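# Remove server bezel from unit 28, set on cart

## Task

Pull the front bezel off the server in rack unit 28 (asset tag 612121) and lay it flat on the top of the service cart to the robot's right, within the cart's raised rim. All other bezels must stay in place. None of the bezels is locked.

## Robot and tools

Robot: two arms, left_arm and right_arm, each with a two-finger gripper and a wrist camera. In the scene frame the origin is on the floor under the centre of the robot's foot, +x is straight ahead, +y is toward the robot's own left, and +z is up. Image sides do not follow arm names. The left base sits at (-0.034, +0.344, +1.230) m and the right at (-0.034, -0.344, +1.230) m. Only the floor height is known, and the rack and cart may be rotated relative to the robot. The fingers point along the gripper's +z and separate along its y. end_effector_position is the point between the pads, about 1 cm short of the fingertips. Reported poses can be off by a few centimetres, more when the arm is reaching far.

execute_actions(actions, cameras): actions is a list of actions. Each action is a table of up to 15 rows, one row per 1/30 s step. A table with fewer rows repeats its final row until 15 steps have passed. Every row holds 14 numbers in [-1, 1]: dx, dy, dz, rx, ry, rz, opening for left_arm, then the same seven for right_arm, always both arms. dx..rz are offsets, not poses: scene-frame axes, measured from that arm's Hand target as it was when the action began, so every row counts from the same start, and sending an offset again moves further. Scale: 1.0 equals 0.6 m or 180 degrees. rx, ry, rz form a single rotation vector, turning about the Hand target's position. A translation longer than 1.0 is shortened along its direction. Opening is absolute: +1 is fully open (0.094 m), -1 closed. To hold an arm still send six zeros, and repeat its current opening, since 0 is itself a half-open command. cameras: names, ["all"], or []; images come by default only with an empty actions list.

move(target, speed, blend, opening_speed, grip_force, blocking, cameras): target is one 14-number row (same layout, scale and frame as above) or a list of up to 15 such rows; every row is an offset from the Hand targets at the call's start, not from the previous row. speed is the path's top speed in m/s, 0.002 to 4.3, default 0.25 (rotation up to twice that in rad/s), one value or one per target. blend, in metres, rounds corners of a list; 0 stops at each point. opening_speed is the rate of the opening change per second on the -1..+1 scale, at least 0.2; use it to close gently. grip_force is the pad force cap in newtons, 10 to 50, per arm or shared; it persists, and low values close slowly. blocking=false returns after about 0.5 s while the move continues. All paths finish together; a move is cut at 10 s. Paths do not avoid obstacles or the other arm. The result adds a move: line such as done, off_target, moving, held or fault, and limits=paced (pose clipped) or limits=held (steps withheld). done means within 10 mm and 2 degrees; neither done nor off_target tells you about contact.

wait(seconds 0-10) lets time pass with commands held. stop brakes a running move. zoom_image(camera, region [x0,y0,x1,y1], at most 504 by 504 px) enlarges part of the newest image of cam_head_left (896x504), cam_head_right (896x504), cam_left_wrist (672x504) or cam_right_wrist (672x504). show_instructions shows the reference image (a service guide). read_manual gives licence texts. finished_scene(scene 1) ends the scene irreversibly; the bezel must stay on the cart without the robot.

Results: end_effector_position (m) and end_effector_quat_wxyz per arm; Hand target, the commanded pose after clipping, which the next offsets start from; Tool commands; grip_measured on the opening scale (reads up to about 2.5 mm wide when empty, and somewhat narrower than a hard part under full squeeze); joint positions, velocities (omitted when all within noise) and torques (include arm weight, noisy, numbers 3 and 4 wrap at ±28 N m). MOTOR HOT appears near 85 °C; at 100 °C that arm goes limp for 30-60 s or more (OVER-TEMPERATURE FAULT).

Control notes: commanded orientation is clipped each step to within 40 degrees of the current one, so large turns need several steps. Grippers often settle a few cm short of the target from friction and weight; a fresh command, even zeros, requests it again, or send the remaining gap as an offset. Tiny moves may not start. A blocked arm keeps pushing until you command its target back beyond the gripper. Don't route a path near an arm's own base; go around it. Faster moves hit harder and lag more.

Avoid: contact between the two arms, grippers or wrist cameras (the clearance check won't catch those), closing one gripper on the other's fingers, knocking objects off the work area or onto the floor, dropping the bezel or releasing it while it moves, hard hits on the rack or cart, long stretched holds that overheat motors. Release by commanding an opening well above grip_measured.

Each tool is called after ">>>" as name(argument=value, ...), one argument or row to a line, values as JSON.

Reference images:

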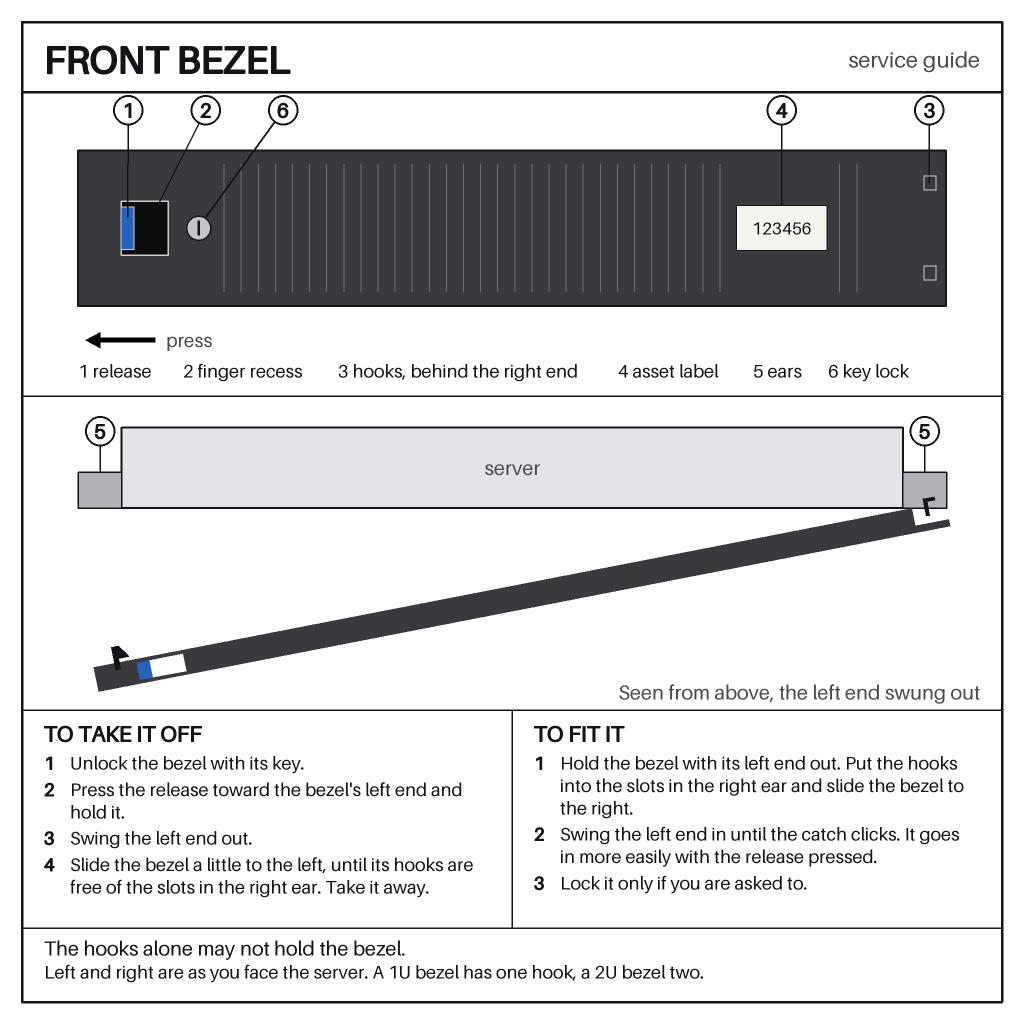

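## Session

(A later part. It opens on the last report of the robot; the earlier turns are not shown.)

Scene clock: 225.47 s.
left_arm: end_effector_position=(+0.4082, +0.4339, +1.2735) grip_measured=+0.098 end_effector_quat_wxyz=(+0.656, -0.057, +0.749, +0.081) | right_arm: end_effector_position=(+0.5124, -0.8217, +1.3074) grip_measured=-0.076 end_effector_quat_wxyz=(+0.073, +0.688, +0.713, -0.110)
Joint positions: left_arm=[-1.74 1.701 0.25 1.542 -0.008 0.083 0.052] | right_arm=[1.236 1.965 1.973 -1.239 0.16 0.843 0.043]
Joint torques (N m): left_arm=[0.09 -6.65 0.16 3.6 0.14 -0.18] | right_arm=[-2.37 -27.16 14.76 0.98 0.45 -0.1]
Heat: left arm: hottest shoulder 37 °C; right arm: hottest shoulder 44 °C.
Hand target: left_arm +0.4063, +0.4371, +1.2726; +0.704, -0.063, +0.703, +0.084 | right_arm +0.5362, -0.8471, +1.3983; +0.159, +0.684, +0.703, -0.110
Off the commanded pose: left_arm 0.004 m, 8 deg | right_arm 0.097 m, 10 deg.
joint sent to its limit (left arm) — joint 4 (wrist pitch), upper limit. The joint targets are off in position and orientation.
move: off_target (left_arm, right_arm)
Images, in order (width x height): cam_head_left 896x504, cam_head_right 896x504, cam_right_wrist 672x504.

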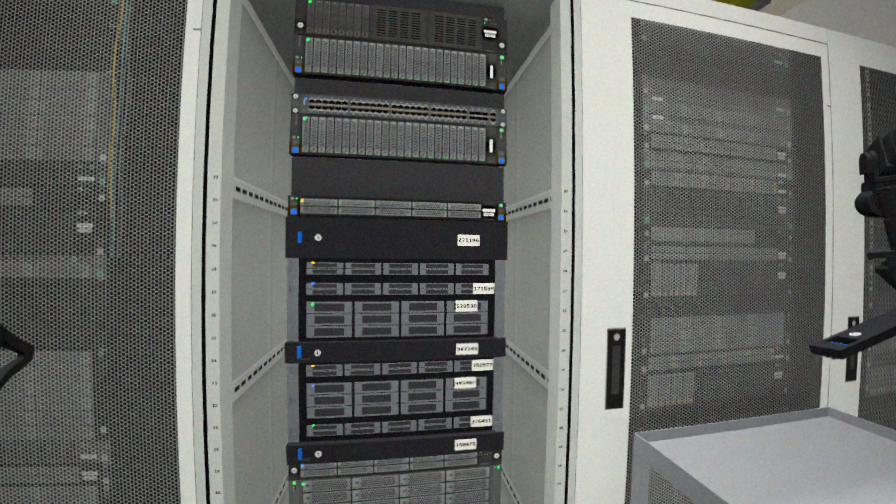

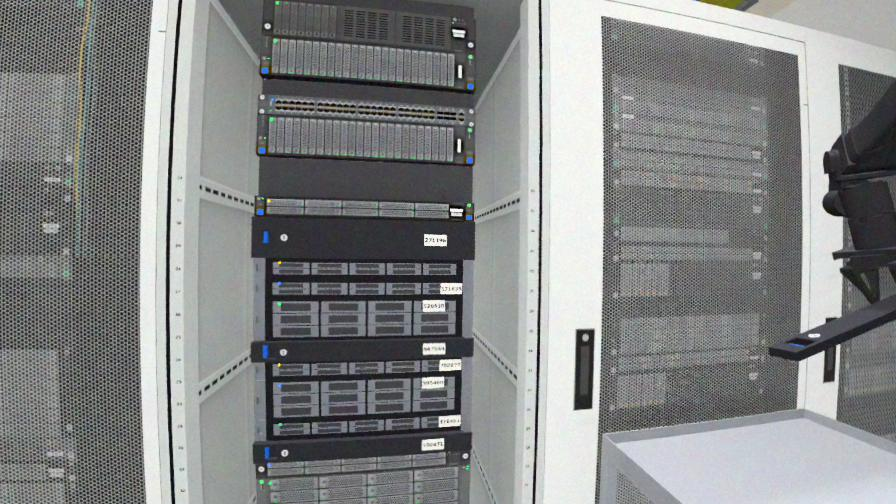

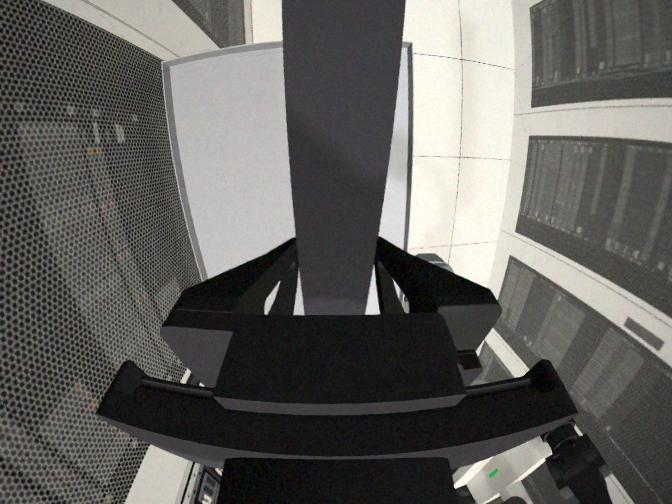

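>>> move(
  target=[0,0,0,0,0,0,0.1, 0.06,0.09,-0.33,0.105,-0.01,0.02,-0.4],
  speed=0.12,
  cameras=["cam_head_left","cam_head_right","cam_right_wrist"],
)

Scene clock: 238.07 s.
left_arm: end_effector_position=(+0.4082, +0.4339, +1.2735) grip_measured=+0.098 end_effector_quat_wxyz=(+0.656, -0.057, +0.749, +0.081) | right_arm: end_effector_position=(+0.5473, -0.7792, +1.1586) grip_measured=-0.076 end_effector_quat_wxyz=(+0.012, +0.681, +0.732, +0.013)
Joint positions: left_arm=[-1.74 1.701 0.25 1.542 -0.008 0.083 0.052] | right_arm=[1.267 2.174 1.964 -1.121 -0.09 0.843 0.043]
Joint torques (N m): left_arm=[0.15 -6.65 0.14 3.58 0.15 -0.17] | right_arm=[-1.08 -25.76 10.71 0.8 -0.16 0.1]
Heat: left arm: hottest shoulder 36 °C; right arm: hottest elbow 47 °C.
Hand target: left_arm +0.4063, +0.4371, +1.2726; +0.704, -0.063, +0.703, +0.084 | right_arm +0.5722, -0.7931, +1.2003; +0.059, +0.680, +0.730, +0.023
Off the commanded pose: left_arm 0.004 m, 8 deg | right_arm 0.051 m, 5 deg.
joint sent to its limit (left arm) — joint 4 (wrist pitch), upper limit. The joint targets are off in position and orientation.
move: off_target (left_arm, right_arm)
Images, in order (width x height): cam_head_left 896x504, cam_head_right 896x504, cam_right_wrist 672x504.

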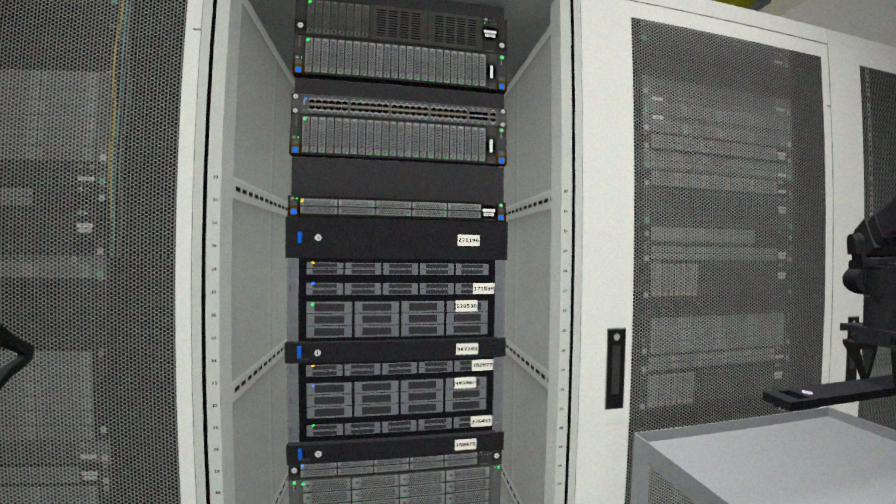

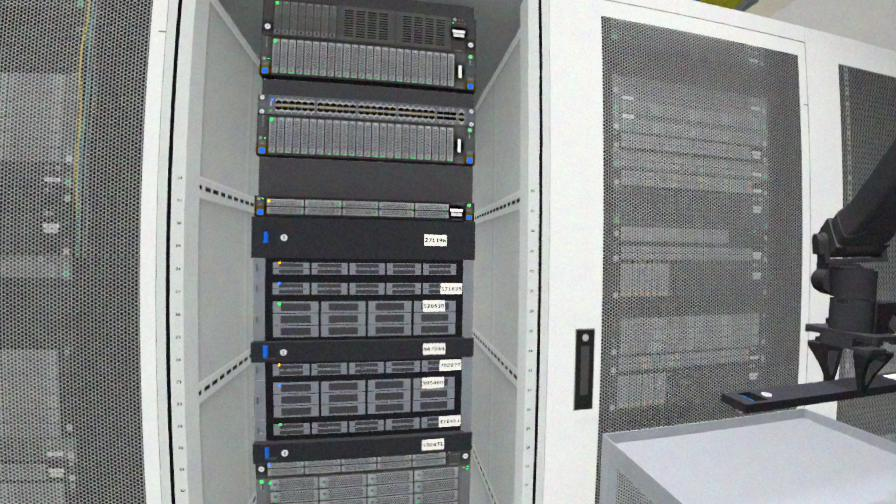

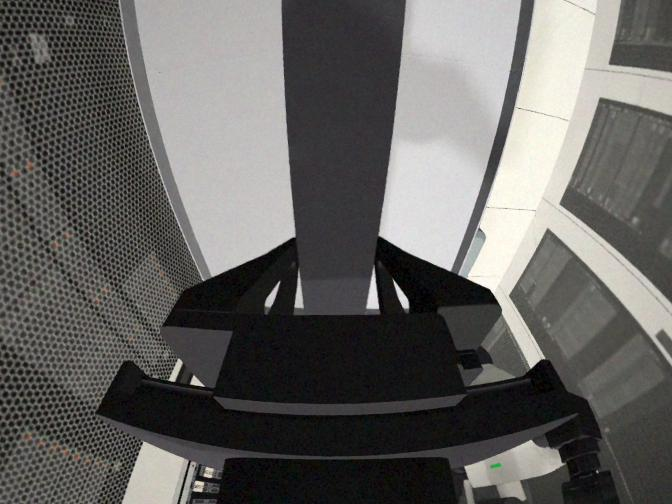

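>>> move(
  target=[0,0,0,0,0,0,0.1, 0.0,0.0,-0.13,0.0,0.011,0.0,-0.4],
  speed=0.08,
  cameras=["cam_head_left","cam_head_right","cam_right_wrist"],
)

>>> zoom_image(
  camera="cam_head_left",
  region=[620, 330, 896, 504],
)

Scene clock: 244.20 s.
left_arm: end_effector_position=(+0.4082, +0.4339, +1.2735) grip_measured=+0.098 end_effector_quat_wxyz=(+0.656, -0.057, +0.749, +0.081) | right_arm: end_effector_position=(+0.5449, -0.7771, +1.0870) grip_measured=-0.076 end_effector_quat_wxyz=(+0.003, +0.679, +0.734, +0.005)
Joint positions: left_arm=[-1.74 1.701 0.25 1.542 -0.008 0.083 0.052] | right_arm=[1.277 2.28 1.964 -1.035 -0.073 0.846 0.043]
Joint torques (N m): left_arm=[0.21 -6.77 0.14 3.56 0.15 -0.18] | right_arm=[-1.03 -25.11 10.55 0.77 0.12 0.09]
Heat: left arm: hottest shoulder 36 °C; right arm: hottest elbow 47 °C.
Hand target: left_arm +0.4063, +0.4371, +1.2726; +0.704, -0.063, +0.703, +0.084 | right_arm +0.5722, -0.7931, +1.1223; +0.046, +0.680, +0.731, +0.011
Off the commanded pose: left_arm 0.004 m, 8 deg | right_arm 0.047 m, 5 deg.
joint sent to its limit (left arm) — joint 4 (wrist pitch), upper limit. The joint targets are off in position and orientation.
move: off_target (left_arm, right_arm)
Images, in order (width x height): cam_head_left 896x504, cam_head_right 896x504, cam_right_wrist 672x504.

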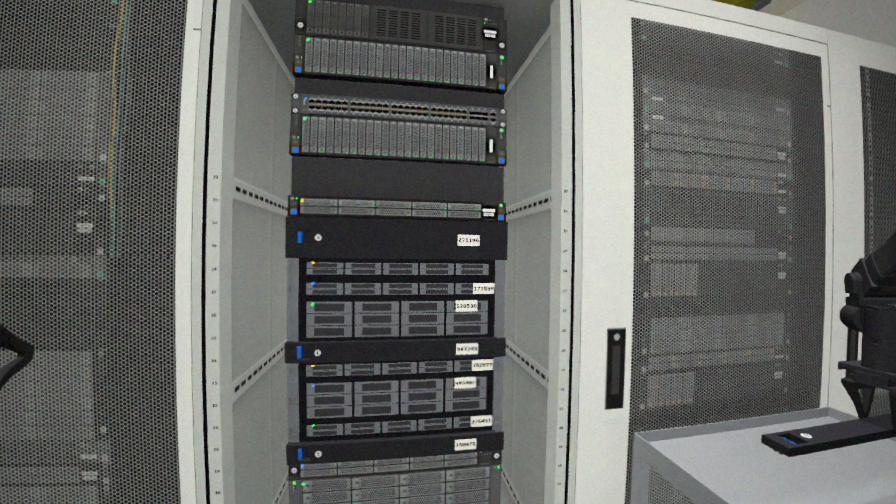

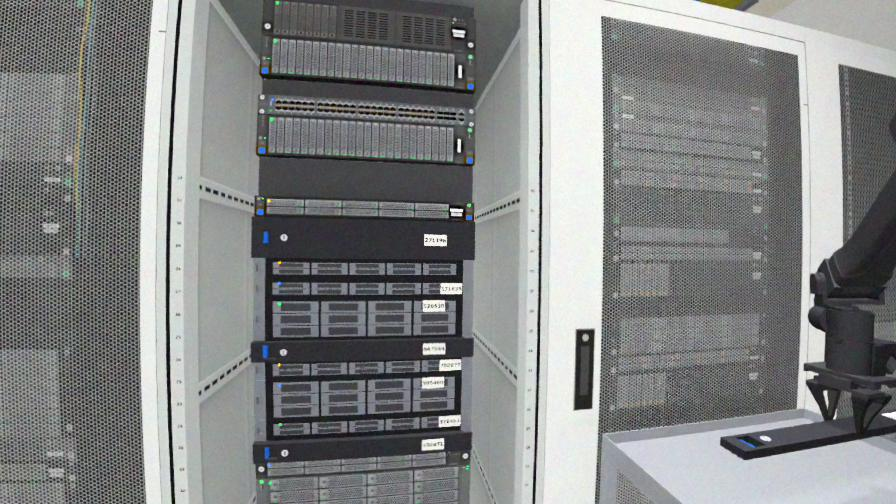

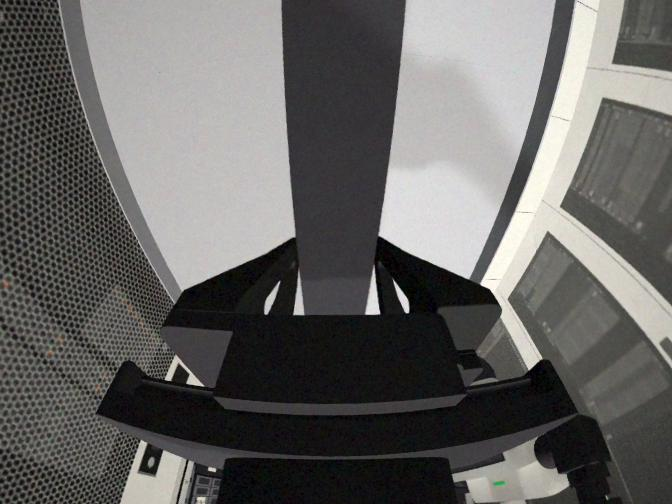

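Scaled by 1.826 from the camera's 896x504 image, which has a finer 1280x720 frame.

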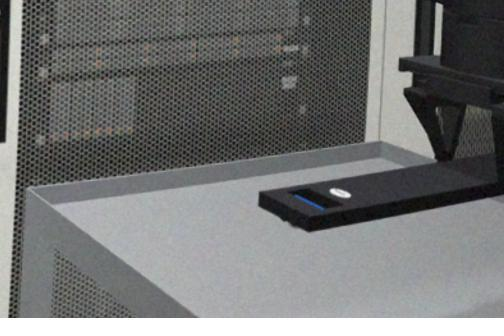

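>>> move(
  target=[0,0,0,0,0,0,0.1, 0.005,0.01,-0.09,0.0,0.0,0.015,-0.4],
  speed=0.06,
  cameras=["cam_head_left","cam_head_right","cam_right_wrist"],
)

>>> zoom_image(
  camera="cam_head_left",
  region=[620, 330, 896, 504],
)

>>> zoom_image(
  camera="cam_head_right",
  region=[590, 330, 896, 504],
)

Scene clock: 269.47 s.
left_arm: end_effector_position=(+0.4082, +0.4339, +1.2735) grip_measured=+0.098 end_effector_quat_wxyz=(+0.656, -0.057, +0.749, +0.081) | right_arm: end_effector_position=(+0.5462, -0.7707, +1.0351) grip_measured=-0.076 end_effector_quat_wxyz=(+0.004, +0.671, +0.741, +0.006)
Joint positions: left_arm=[-1.74 1.701 0.25 1.542 -0.008 0.083 0.052] | right_arm=[1.29 2.356 1.964 -0.956 -0.073 0.839 0.043]
Joint torques (N m): left_arm=[0.15 -6.71 0.17 3.58 0.14 -0.19] | right_arm=[-0.91 -24.64 10.1 0.75 0.09 -0.1]
Heat: left arm: hottest shoulder 35 °C; right arm: hottest elbow 45 °C.
Hand target: left_arm +0.4063, +0.4371, +1.2726; +0.704, -0.063, +0.703, +0.084 | right_arm +0.5752, -0.7871, +1.0683; +0.046, +0.663, +0.747, +0.012
Off the commanded pose: left_arm 0.004 m, 8 deg | right_arm 0.047 m, 5 deg.
joint sent to its limit (left arm) — joint 4 (wrist pitch), upper limit. The joint targets are off in position and orientation.
move: off_target (left_arm, right_arm)
Images, in order (width x height): cam_head_left 896x504, cam_head_right 896x504, cam_right_wrist 672x504.

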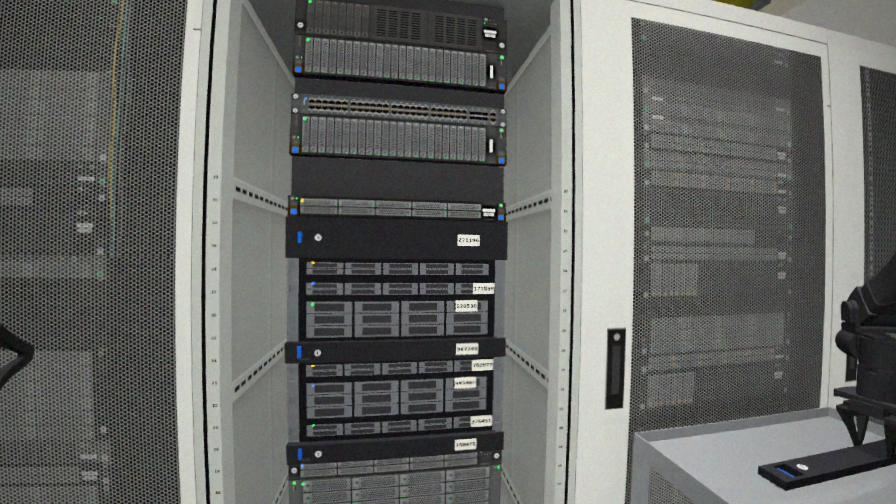

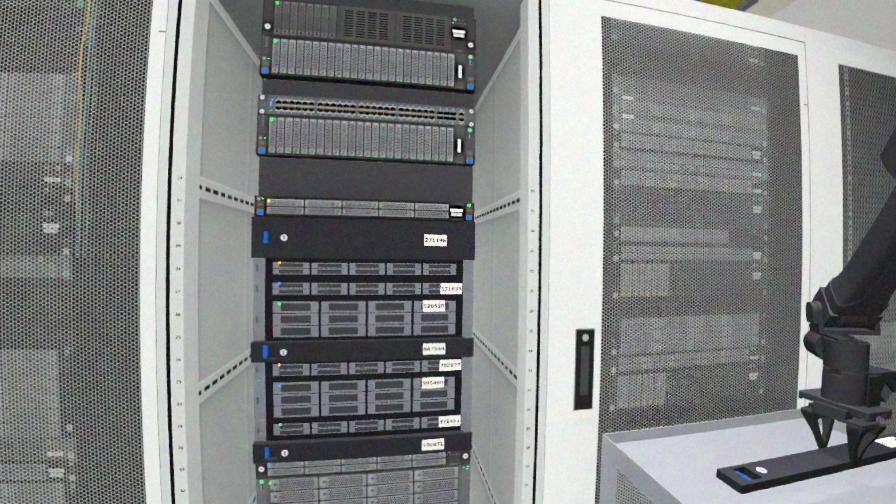

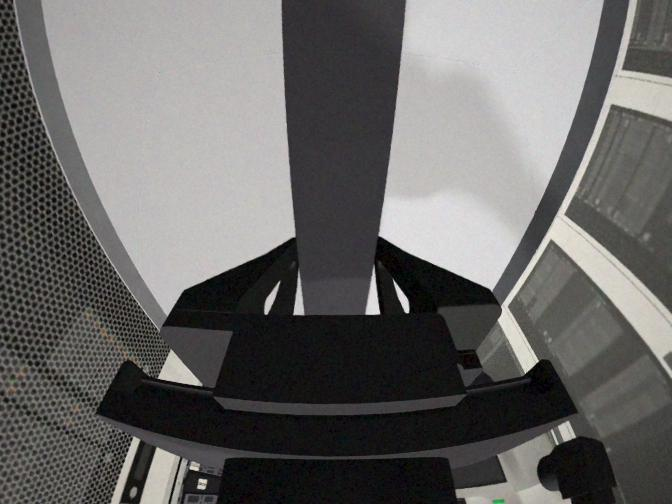

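Scaled by 1.826 from the camera's 896x504 image, which has a finer 1280x720 frame.

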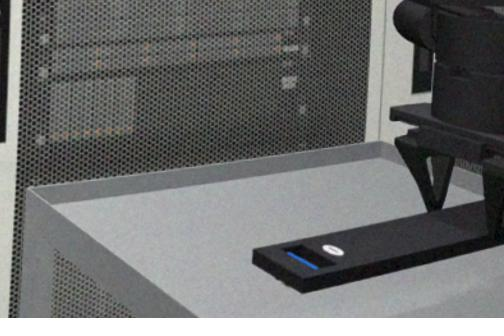

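Scaled by 1.647 from the camera's 896x504 image, which has a finer 1280x720 frame.

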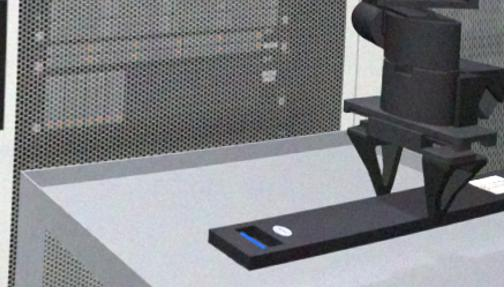

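>>> move(
  target=[0,0,0,0,0,0,0.1, 0.005,0.045,0.01,-0.005,0.0,0.01,-0.4],
  speed=0.06,
  cameras=["cam_head_left"],
)

>>> zoom_image(
  camera="cam_head_left",
  region=[620, 330, 896, 504],
)

Scene clock: 275.20 s.
left_arm: end_effector_position=(+0.4082, +0.4339, +1.2735) grip_measured=+0.098 end_effector_quat_wxyz=(+0.656, -0.057, +0.749, +0.081) | right_arm: end_effector_position=(+0.5449, -0.7371, +1.0132) grip_measured=-0.076 end_effector_quat_wxyz=(-0.007, +0.656, +0.755, -0.001)
Joint positions: left_arm=[-1.74 1.701 0.25 1.542 -0.008 0.083 0.052] | right_arm=[1.333 2.356 1.898 -0.91 -0.052 0.837 0.043]
Joint torques (N m): left_arm=[0.21 -6.71 0.16 3.6 0.15 -0.18] | right_arm=[-0.85 -28.16 8.01 0.69 0.11 -0.09]
Heat: left arm: hottest shoulder 35 °C; right arm: hottest elbow 45 °C.
Hand target: left_arm +0.4063, +0.4371, +1.2726; +0.704, -0.063, +0.703, +0.084 | right_arm +0.5782, -0.7601, +1.0743; +0.051, +0.651, +0.758, +0.007
Off the commanded pose: left_arm 0.004 m, 8 deg | right_arm 0.073 m, 7 deg.
joint sent to its limit (left arm) — joint 4 (wrist pitch), upper limit. The joint targets are off in position and orientation.
move: off_target (left_arm, right_arm)
Images, in order (width x height): cam_head_left 896x504.

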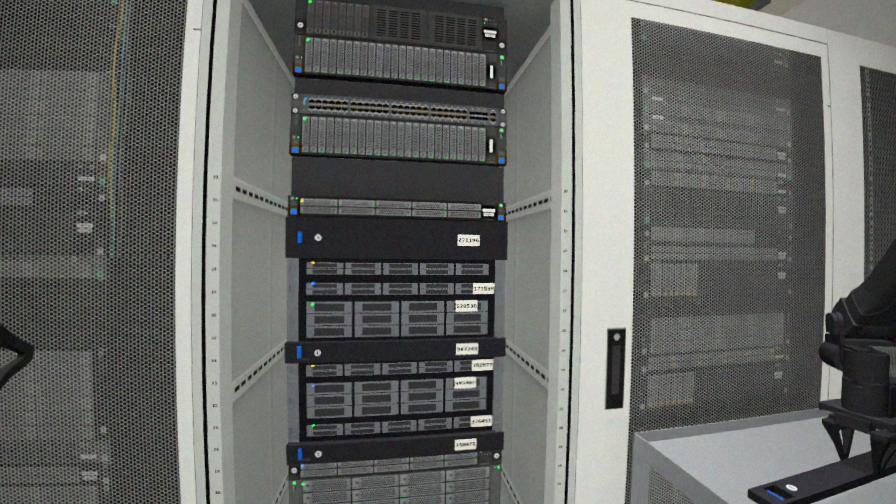

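Scaled by 1.826 from the camera's 896x504 image, which has a finer 1280x720 frame.

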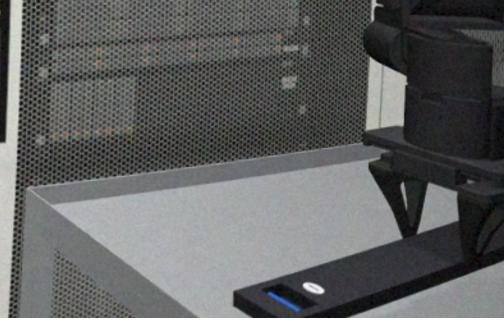

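>>> move(
  target=[0,0,0,0,0,0,0.1, 0.0,0.0,-0.025,0,0.0,0.0,-0.4],
  speed=0.04,
  cameras=["cam_head_left","cam_head_right"],
)

>>> zoom_image(
  camera="cam_head_right",
  region=[590, 330, 896, 504],
)

Scene clock: 285.17 s.
left_arm: end_effector_position=(+0.4082, +0.4339, +1.2735) grip_measured=+0.098 end_effector_quat_wxyz=(+0.656, -0.057, +0.749, +0.081) | right_arm: end_effector_position=(+0.5474, -0.7388, +1.0123) grip_measured=-0.076 end_effector_quat_wxyz=(+0.001, +0.655, +0.755, +0.000)
Joint positions: left_arm=[-1.74 1.701 0.25 1.542 -0.008 0.083 0.052] | right_arm=[1.333 2.356 1.895 -0.891 -0.052 0.837 0.043]
Joint torques (N m): left_arm=[0.15 -6.71 0.17 3.6 0.15 -0.17] | right_arm=[-1.03 -26.7 8.64 0.83 0.1 -0.05]
Heat: left arm: hottest shoulder 35 °C; right arm: hottest shoulder 45 °C.
Hand target: left_arm +0.4063, +0.4371, +1.2726; +0.704, -0.063, +0.703, +0.084 | right_arm +0.5782, -0.7601, +1.0593; +0.051, +0.651, +0.758, +0.007
Off the commanded pose: left_arm 0.004 m, 8 deg | right_arm 0.060 m, 6 deg.
joint sent to its limit (left arm) — joint 4 (wrist pitch), upper limit. The joint targets are off in position and orientation.
move: off_target (left_arm, right_arm)
Images, in order (width x height): cam_head_left 896x504, cam_head_right 896x504.

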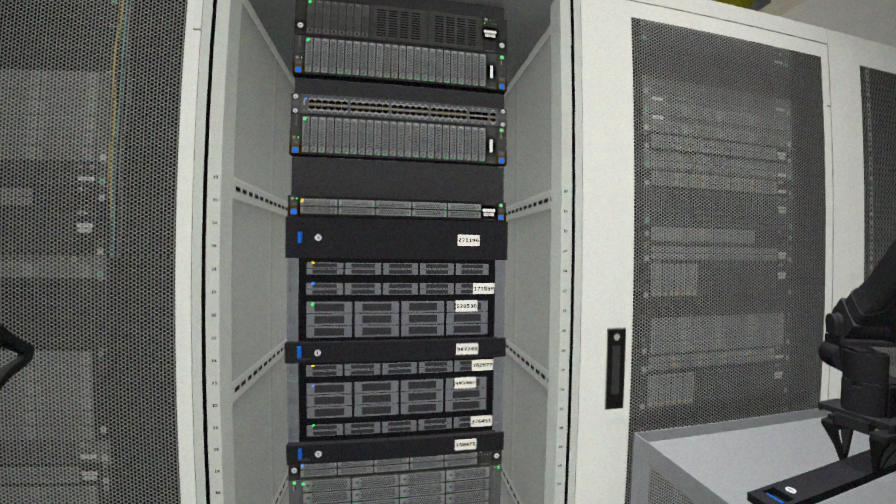

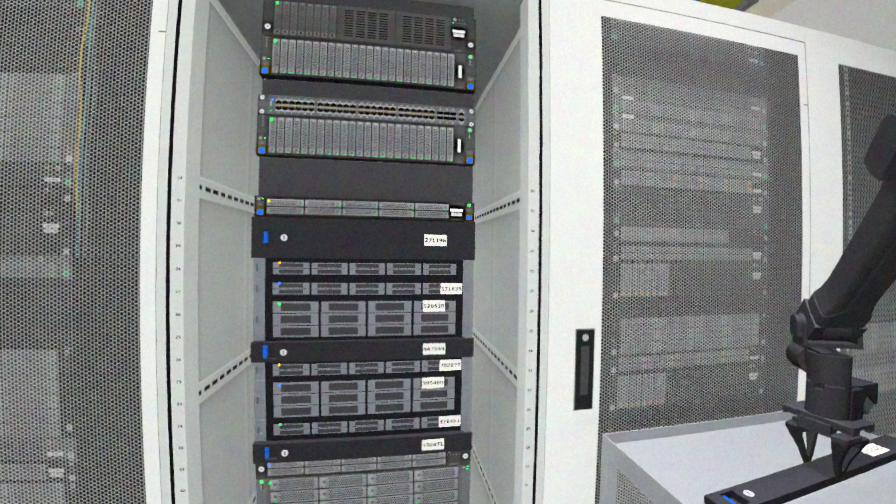

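Scaled by 1.647 from the camera's 896x504 image, which has a finer 1280x720 frame.

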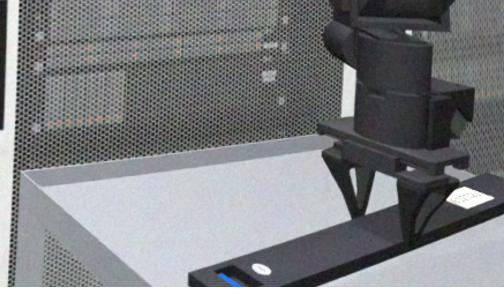

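>>> move(
  target=[0,0,0,0,0,0,0.1, 0.0,0.0,-0.03,0,0.0,0.0,-0.4],
  speed=0.04,
  cameras=["cam_head_left"],
)

>>> zoom_image(
  camera="cam_head_left",
  region=[700, 400, 896, 504],
)

Scene clock: 287.70 s.
left_arm: end_effector_position=(+0.4082, +0.4339, +1.2735) grip_measured=+0.098 end_effector_quat_wxyz=(+0.656, -0.057, +0.749, +0.081) | right_arm: end_effector_position=(+0.5518, -0.7418, +1.0123) grip_measured=-0.076 end_effector_quat_wxyz=(+0.012, +0.655, +0.756, +0.001)
Joint positions: left_arm=[-1.74 1.701 0.25 1.542 -0.008 0.083 0.052] | right_arm=[1.333 2.356 1.895 -0.87 -0.052 0.837 0.043]
Joint torques (N m): left_arm=[0.09 -6.77 0.16 3.62 0.16 -0.18] | right_arm=[-0.79 -24.06 9.51 0.85 0.12 -0.05]
Heat: left arm: hottest shoulder 35 °C; right arm: hottest shoulder 46 °C.
Hand target: left_arm +0.4063, +0.4371, +1.2726; +0.704, -0.063, +0.703, +0.084 | right_arm +0.5782, -0.7601, +1.0413; +0.051, +0.651, +0.758, +0.007
Off the commanded pose: left_arm 0.004 m, 8 deg | right_arm 0.043 m, 5 deg.
joint sent to its limit (left arm) — joint 4 (wrist pitch), upper limit. The joint targets are off in position and orientation.
move: off_target (left_arm, right_arm)
Images, in order (width x height): cam_head_left 896x504.

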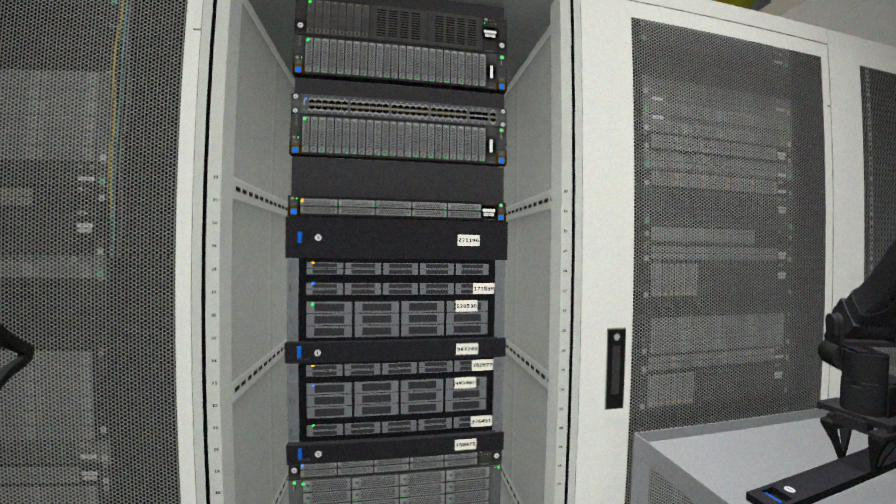

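Scaled by 2.571 from the camera's 896x504 image, which has a finer 1280x720 frame.

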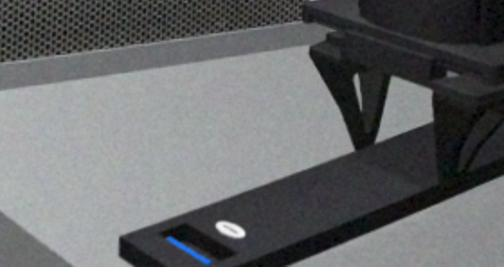

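>>> move(
  target=[0,0,0,0,0,0,0.1, 0.0,0.0,-0.03,0,0.0,0.0,-0.4],
  speed=0.04,
  cameras=["cam_head_left"],
)

>>> zoom_image(
  camera="cam_head_left",
  region=[700, 400, 896, 504],
)

Scene clock: 290.13 s.
left_arm: end_effector_position=(+0.4082, +0.4339, +1.2735) grip_measured=+0.098 end_effector_quat_wxyz=(+0.656, -0.057, +0.749, +0.081) | right_arm: end_effector_position=(+0.5456, -0.7390, +0.9893) grip_measured=-0.076 end_effector_quat_wxyz=(+0.006, +0.655, +0.755, +0.001)
Joint positions: left_arm=[-1.74 1.701 0.25 1.542 -0.008 0.083 0.052] | right_arm=[1.333 2.392 1.895 -0.847 -0.052 0.837 0.043]
Joint torques (N m): left_arm=[0.09 -6.71 0.17 3.6 0.16 -0.17] | right_arm=[-0.85 -24.94 9.77 0.64 0.12 -0.05]
Heat: left arm: hottest shoulder 35 °C; right arm: hottest shoulder 46 °C.
Hand target: left_arm +0.4063, +0.4371, +1.2726; +0.704, -0.063, +0.703, +0.084 | right_arm +0.5782, -0.7601, +1.0233; +0.051, +0.651, +0.758, +0.007
Off the commanded pose: left_arm 0.004 m, 8 deg | right_arm 0.052 m, 5 deg.
joint sent to its limit (left arm) — joint 4 (wrist pitch), upper limit. The joint targets are off in position and orientation.
move: off_target (left_arm, right_arm)
Images, in order (width x height): cam_head_left 896x504.

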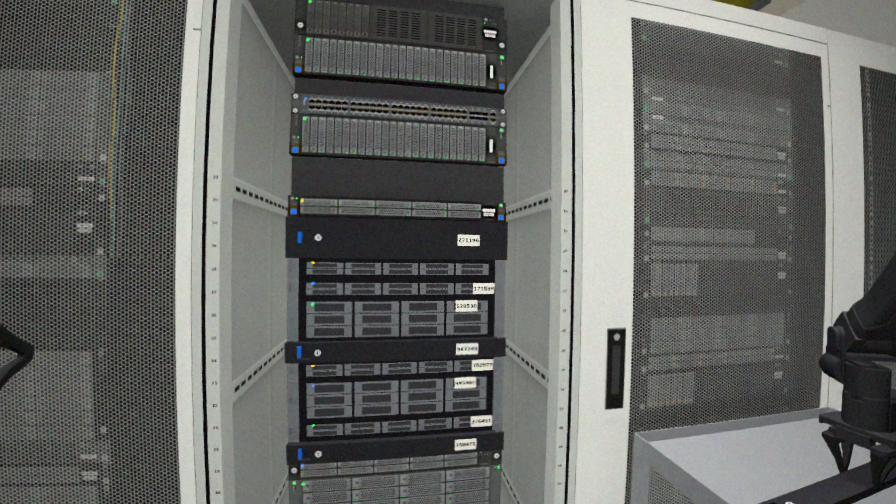

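Scaled by 2.571 from the camera's 896x504 image, which has a finer 1280x720 frame.

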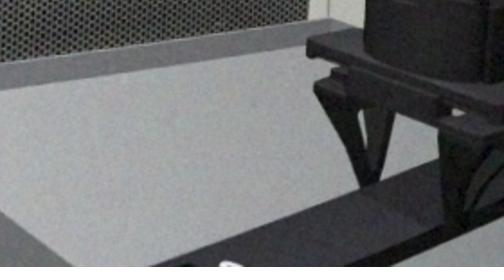

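>>> wait(
  seconds=0.1,
  cameras=["cam_head_right","cam_right_wrist"],
)

>>> zoom_image(
  camera="cam_head_right",
  region=[680, 400, 896, 504],
)

>>> zoom_image(
  camera="cam_right_wrist",
  region=[240, 200, 440, 350],
)

Scene clock: 292.53 s.
left_arm: end_effector_position=(+0.4082, +0.4339, +1.2735) grip_measured=+0.098 end_effector_quat_wxyz=(+0.656, -0.057, +0.749, +0.081) | right_arm: end_effector_position=(+0.5456, -0.7390, +0.9893) grip_measured=-0.076 end_effector_quat_wxyz=(+0.006, +0.655, +0.755, +0.001)
Joint positions: left_arm=[-1.74 1.701 0.25 1.542 -0.008 0.083 0.052] | right_arm=[1.333 2.392 1.895 -0.847 -0.052 0.837 0.043]
Joint torques (N m): left_arm=[0.21 -6.77 0.16 3.59 0.14 -0.17] | right_arm=[-1.08 -24.53 9.74 0.79 0.11 -0.04]
Heat: left arm: hottest shoulder 35 °C; right arm: hottest shoulder 45 °C.
Hand target: left_arm +0.4063, +0.4371, +1.2726; +0.704, -0.063, +0.703, +0.084 | right_arm +0.5782, -0.7601, +1.0233; +0.051, +0.651, +0.758, +0.007
Tool commands: left_gripper/opening=+0.1 right_gripper/opening=-0.4
Off the commanded pose: left_arm 0.004 m, 8 deg | right_arm 0.052 m, 5 deg.
wait: 0.10 s; at rest from the start
Images, in order (width x height): cam_head_right 896x504, cam_right_wrist 672x504.

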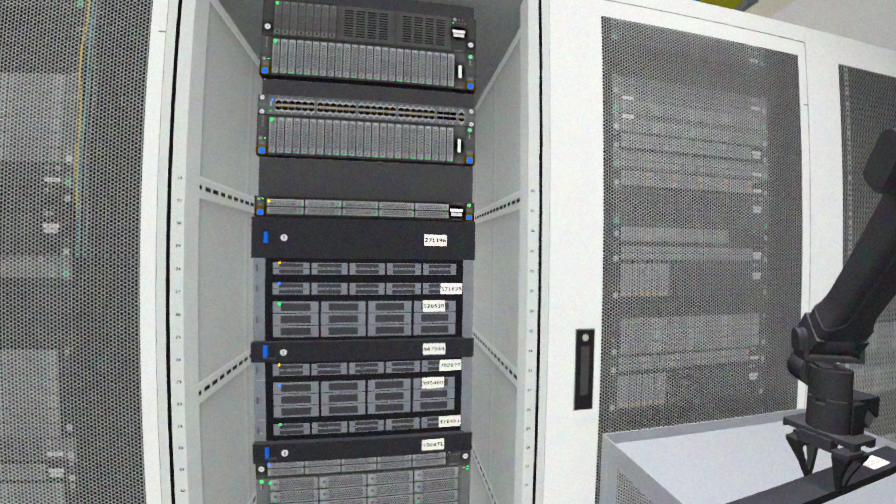

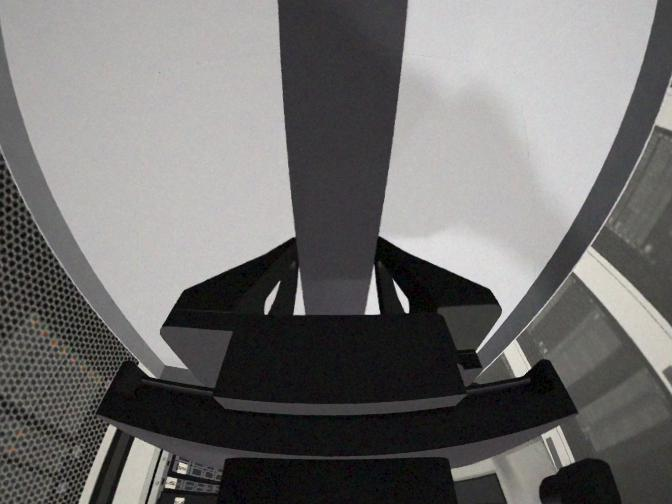

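Scaled by 2.333 from the camera's 896x504 image, which has a finer 1280x720 frame.

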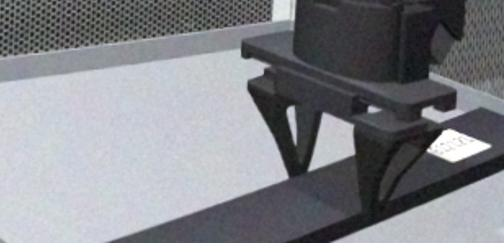

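Scaled by 2.520 from the camera's 672x504 image, which has a finer 960x720 frame.

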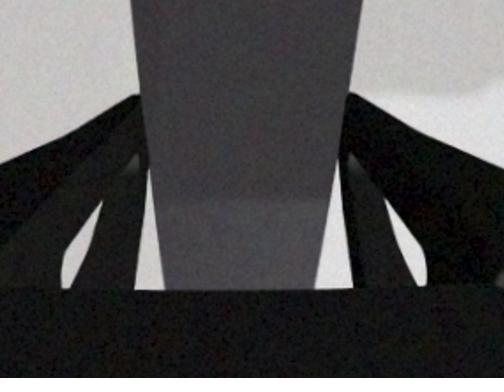

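>>> move(
  target=[0,0,0,0,0,0,0.1, 0.0,-0.06,0.05,0,0.0,-0.007,-0.4],
  speed=0.06,
  cameras=["cam_head_left","cam_head_right","cam_right_wrist"],
)

>>> zoom_image(
  camera="cam_head_right",
  region=[590, 400, 896, 504],
)

Scene clock: 304.37 s.
left_arm: end_effector_position=(+0.4082, +0.4339, +1.2735) grip_measured=+0.098 end_effector_quat_wxyz=(+0.656, -0.057, +0.749, +0.081) | right_arm: end_effector_position=(+0.5474, -0.7701, +1.0136) grip_measured=-0.076 end_effector_quat_wxyz=(+0.008, +0.664, +0.748, -0.002)
Joint positions: left_arm=[-1.74 1.701 0.25 1.542 -0.008 0.083 0.052] | right_arm=[1.297 2.392 1.972 -0.92 -0.055 0.826 0.043]
Joint torques (N m): left_arm=[0.15 -6.65 0.16 3.58 0.14 -0.17] | right_arm=[-1.44 -24.88 11.74 -0.16 -0.1 -0.11]
Heat: left arm: hottest shoulder 34 °C; right arm: hottest shoulder 43 °C.
Hand target: left_arm +0.4063, +0.4371, +1.2726; +0.704, -0.063, +0.703, +0.084 | right_arm +0.5782, -0.7961, +1.0533; +0.051, +0.659, +0.750, +0.006
Off the commanded pose: left_arm 0.004 m, 8 deg | right_arm 0.057 m, 5 deg.
joint sent to its limit (left arm) — joint 4 (wrist pitch), upper limit. The joint targets are off in position and orientation.
move: off_target (left_arm, right_arm)
Images, in order (width x height): cam_head_left 896x504, cam_head_right 896x504, cam_right_wrist 672x504.

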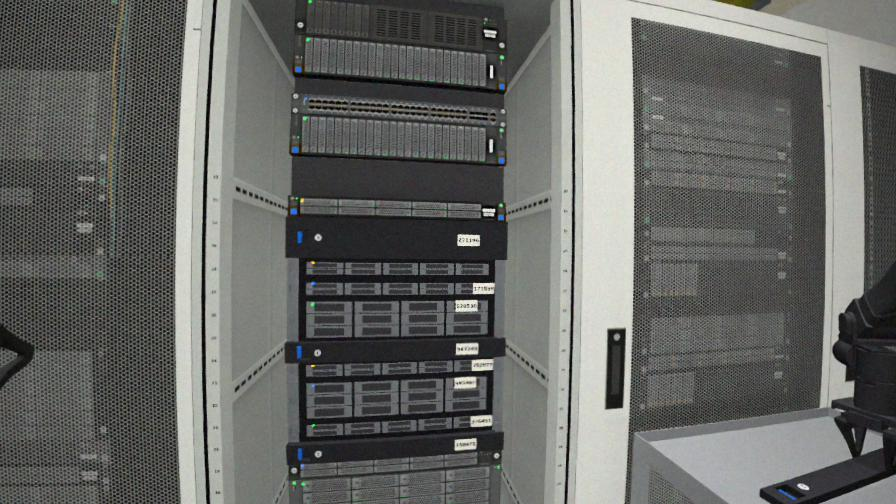

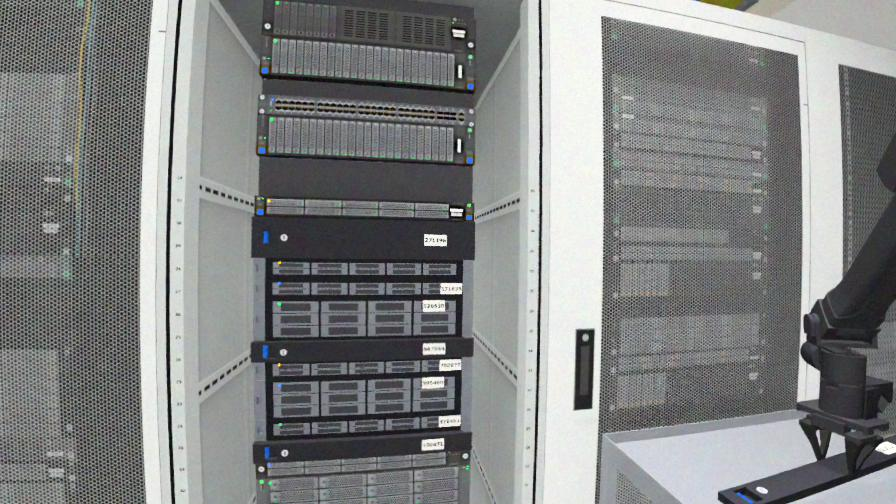

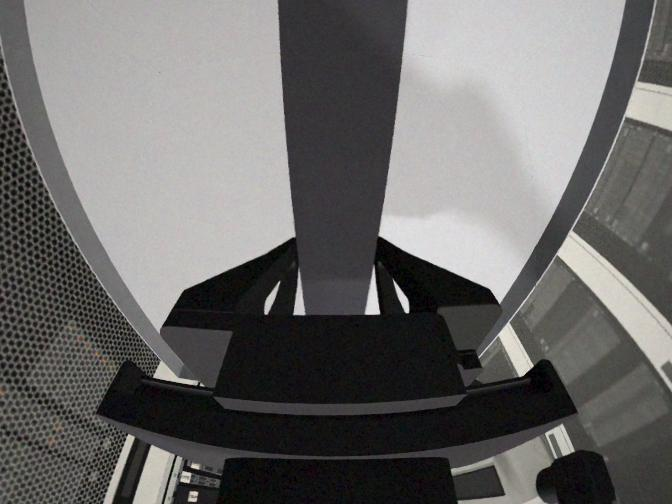

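Scaled by 1.647 from the camera's 896x504 image, which has a finer 1280x720 frame.

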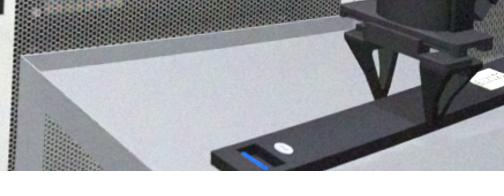

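>>> move(
  target=[0,0,0,0,0,0,0.1,0,0,-0.05,0,0,0,-0.4],
  speed=0.05,
  cameras=["cam_head_right"],
)

Scene clock: 311.80 s.
left_arm: end_effector_position=(+0.4082, +0.4339, +1.2735) grip_measured=+0.098 end_effector_quat_wxyz=(+0.656, -0.057, +0.749, +0.081) | right_arm: end_effector_position=(+0.5412, -0.7662, +0.9840) grip_measured=-0.076 end_effector_quat_wxyz=(-0.003, +0.662, +0.750, +0.001)
Joint positions: left_arm=[-1.74 1.701 0.25 1.542 -0.008 0.083 0.052] | right_arm=[1.297 2.444 1.989 -0.908 -0.062 0.819 0.043]
Joint torques (N m): left_arm=[0.21 -6.59 0.16 3.58 0.14 -0.18] | right_arm=[-1.26 -24.82 11.38 0.77 -0.09 -0.07]
Heat: left arm: hottest shoulder 34 °C; right arm: hottest shoulder 43 °C.
Hand target: left_arm +0.4063, +0.4371, +1.2726; +0.704, -0.063, +0.703, +0.084 | right_arm +0.5782, -0.7961, +1.0233; +0.051, +0.659, +0.750, +0.006
Off the commanded pose: left_arm 0.004 m, 8 deg | right_arm 0.062 m, 6 deg.
joint sent to its limit (left arm) — joint 4 (wrist pitch), upper limit. The joint targets are off in position and orientation.
move: off_target (left_arm, right_arm)
Images, in order (width x height): cam_head_right 896x504.

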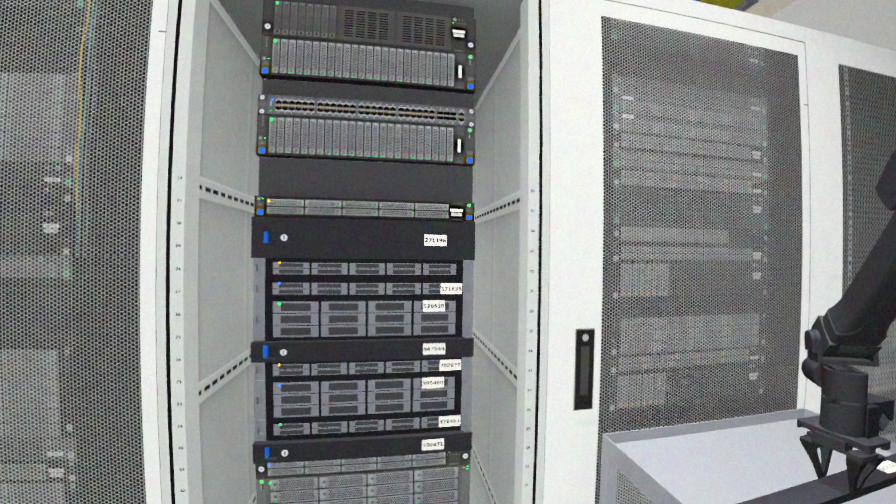

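>>> move(
  target=[0,0,0,0,0,0,0.1,0,0,-0.025,0,0,0,-0.4],
  speed=0.04,
  cameras=["cam_right_wrist","cam_head_right"],
)

>>> zoom_image(
  camera="cam_head_right",
  region=[590, 400, 896, 504],
)

Scene clock: 313.80 s.
left_arm: end_effector_position=(+0.4082, +0.4339, +1.2735) grip_measured=+0.098 end_effector_quat_wxyz=(+0.656, -0.057, +0.749, +0.081) | right_arm: end_effector_position=(+0.5446, -0.7687, +0.9773) grip_measured=-0.076 end_effector_quat_wxyz=(+0.002, +0.661, +0.751, +0.002)
Joint positions: left_arm=[-1.74 1.701 0.25 1.542 -0.008 0.083 0.052] | right_arm=[1.297 2.461 2.004 -0.896 -0.064 0.817 0.043]
Joint torques (N m): left_arm=[0.15 -6.77 0.16 3.59 0.14 -0.18] | right_arm=[-1.44 -24.29 11.33 0.91 -0.03 -0.06]
Heat: left arm: hottest shoulder 34 °C; right arm: hottest shoulder 43 °C.
Hand target: left_arm +0.4063, +0.4371, +1.2726; +0.704, -0.063, +0.703, +0.084 | right_arm +0.5782, -0.7961, +1.0083; +0.051, +0.659, +0.750, +0.006
Off the commanded pose: left_arm 0.004 m, 8 deg | right_arm 0.053 m, 6 deg.
joint sent to its limit (left arm) — joint 4 (wrist pitch), upper limit. The joint targets are off in position and orientation.
move: off_target (left_arm, right_arm)
Images, in order (width x height): cam_head_right 896x504, cam_right_wrist 672x504.

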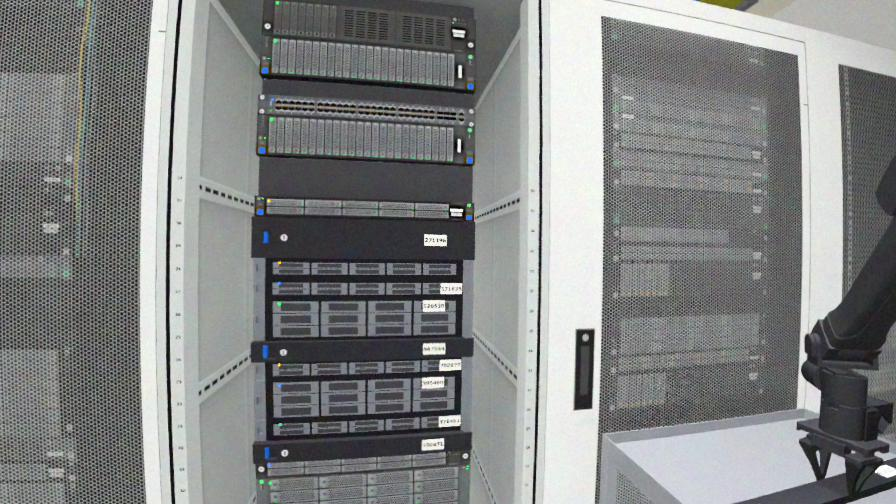

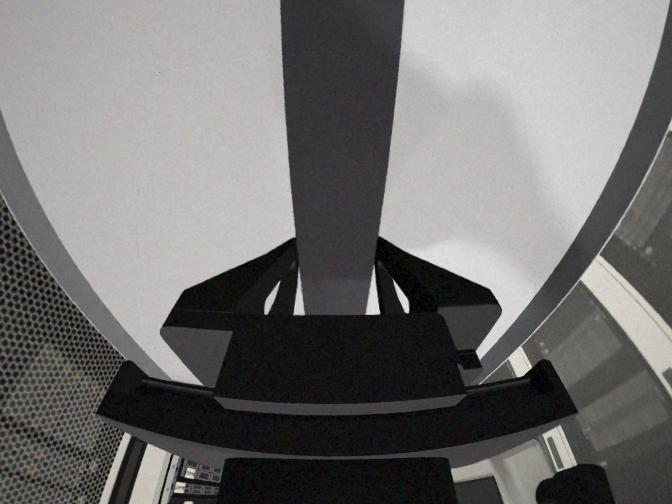

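Scaled by 1.647 from the camera's 896x504 image, which has a finer 1280x720 frame.

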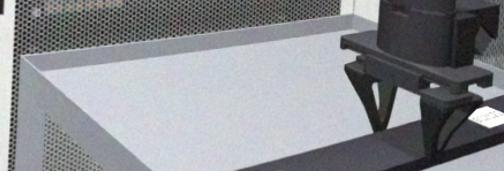

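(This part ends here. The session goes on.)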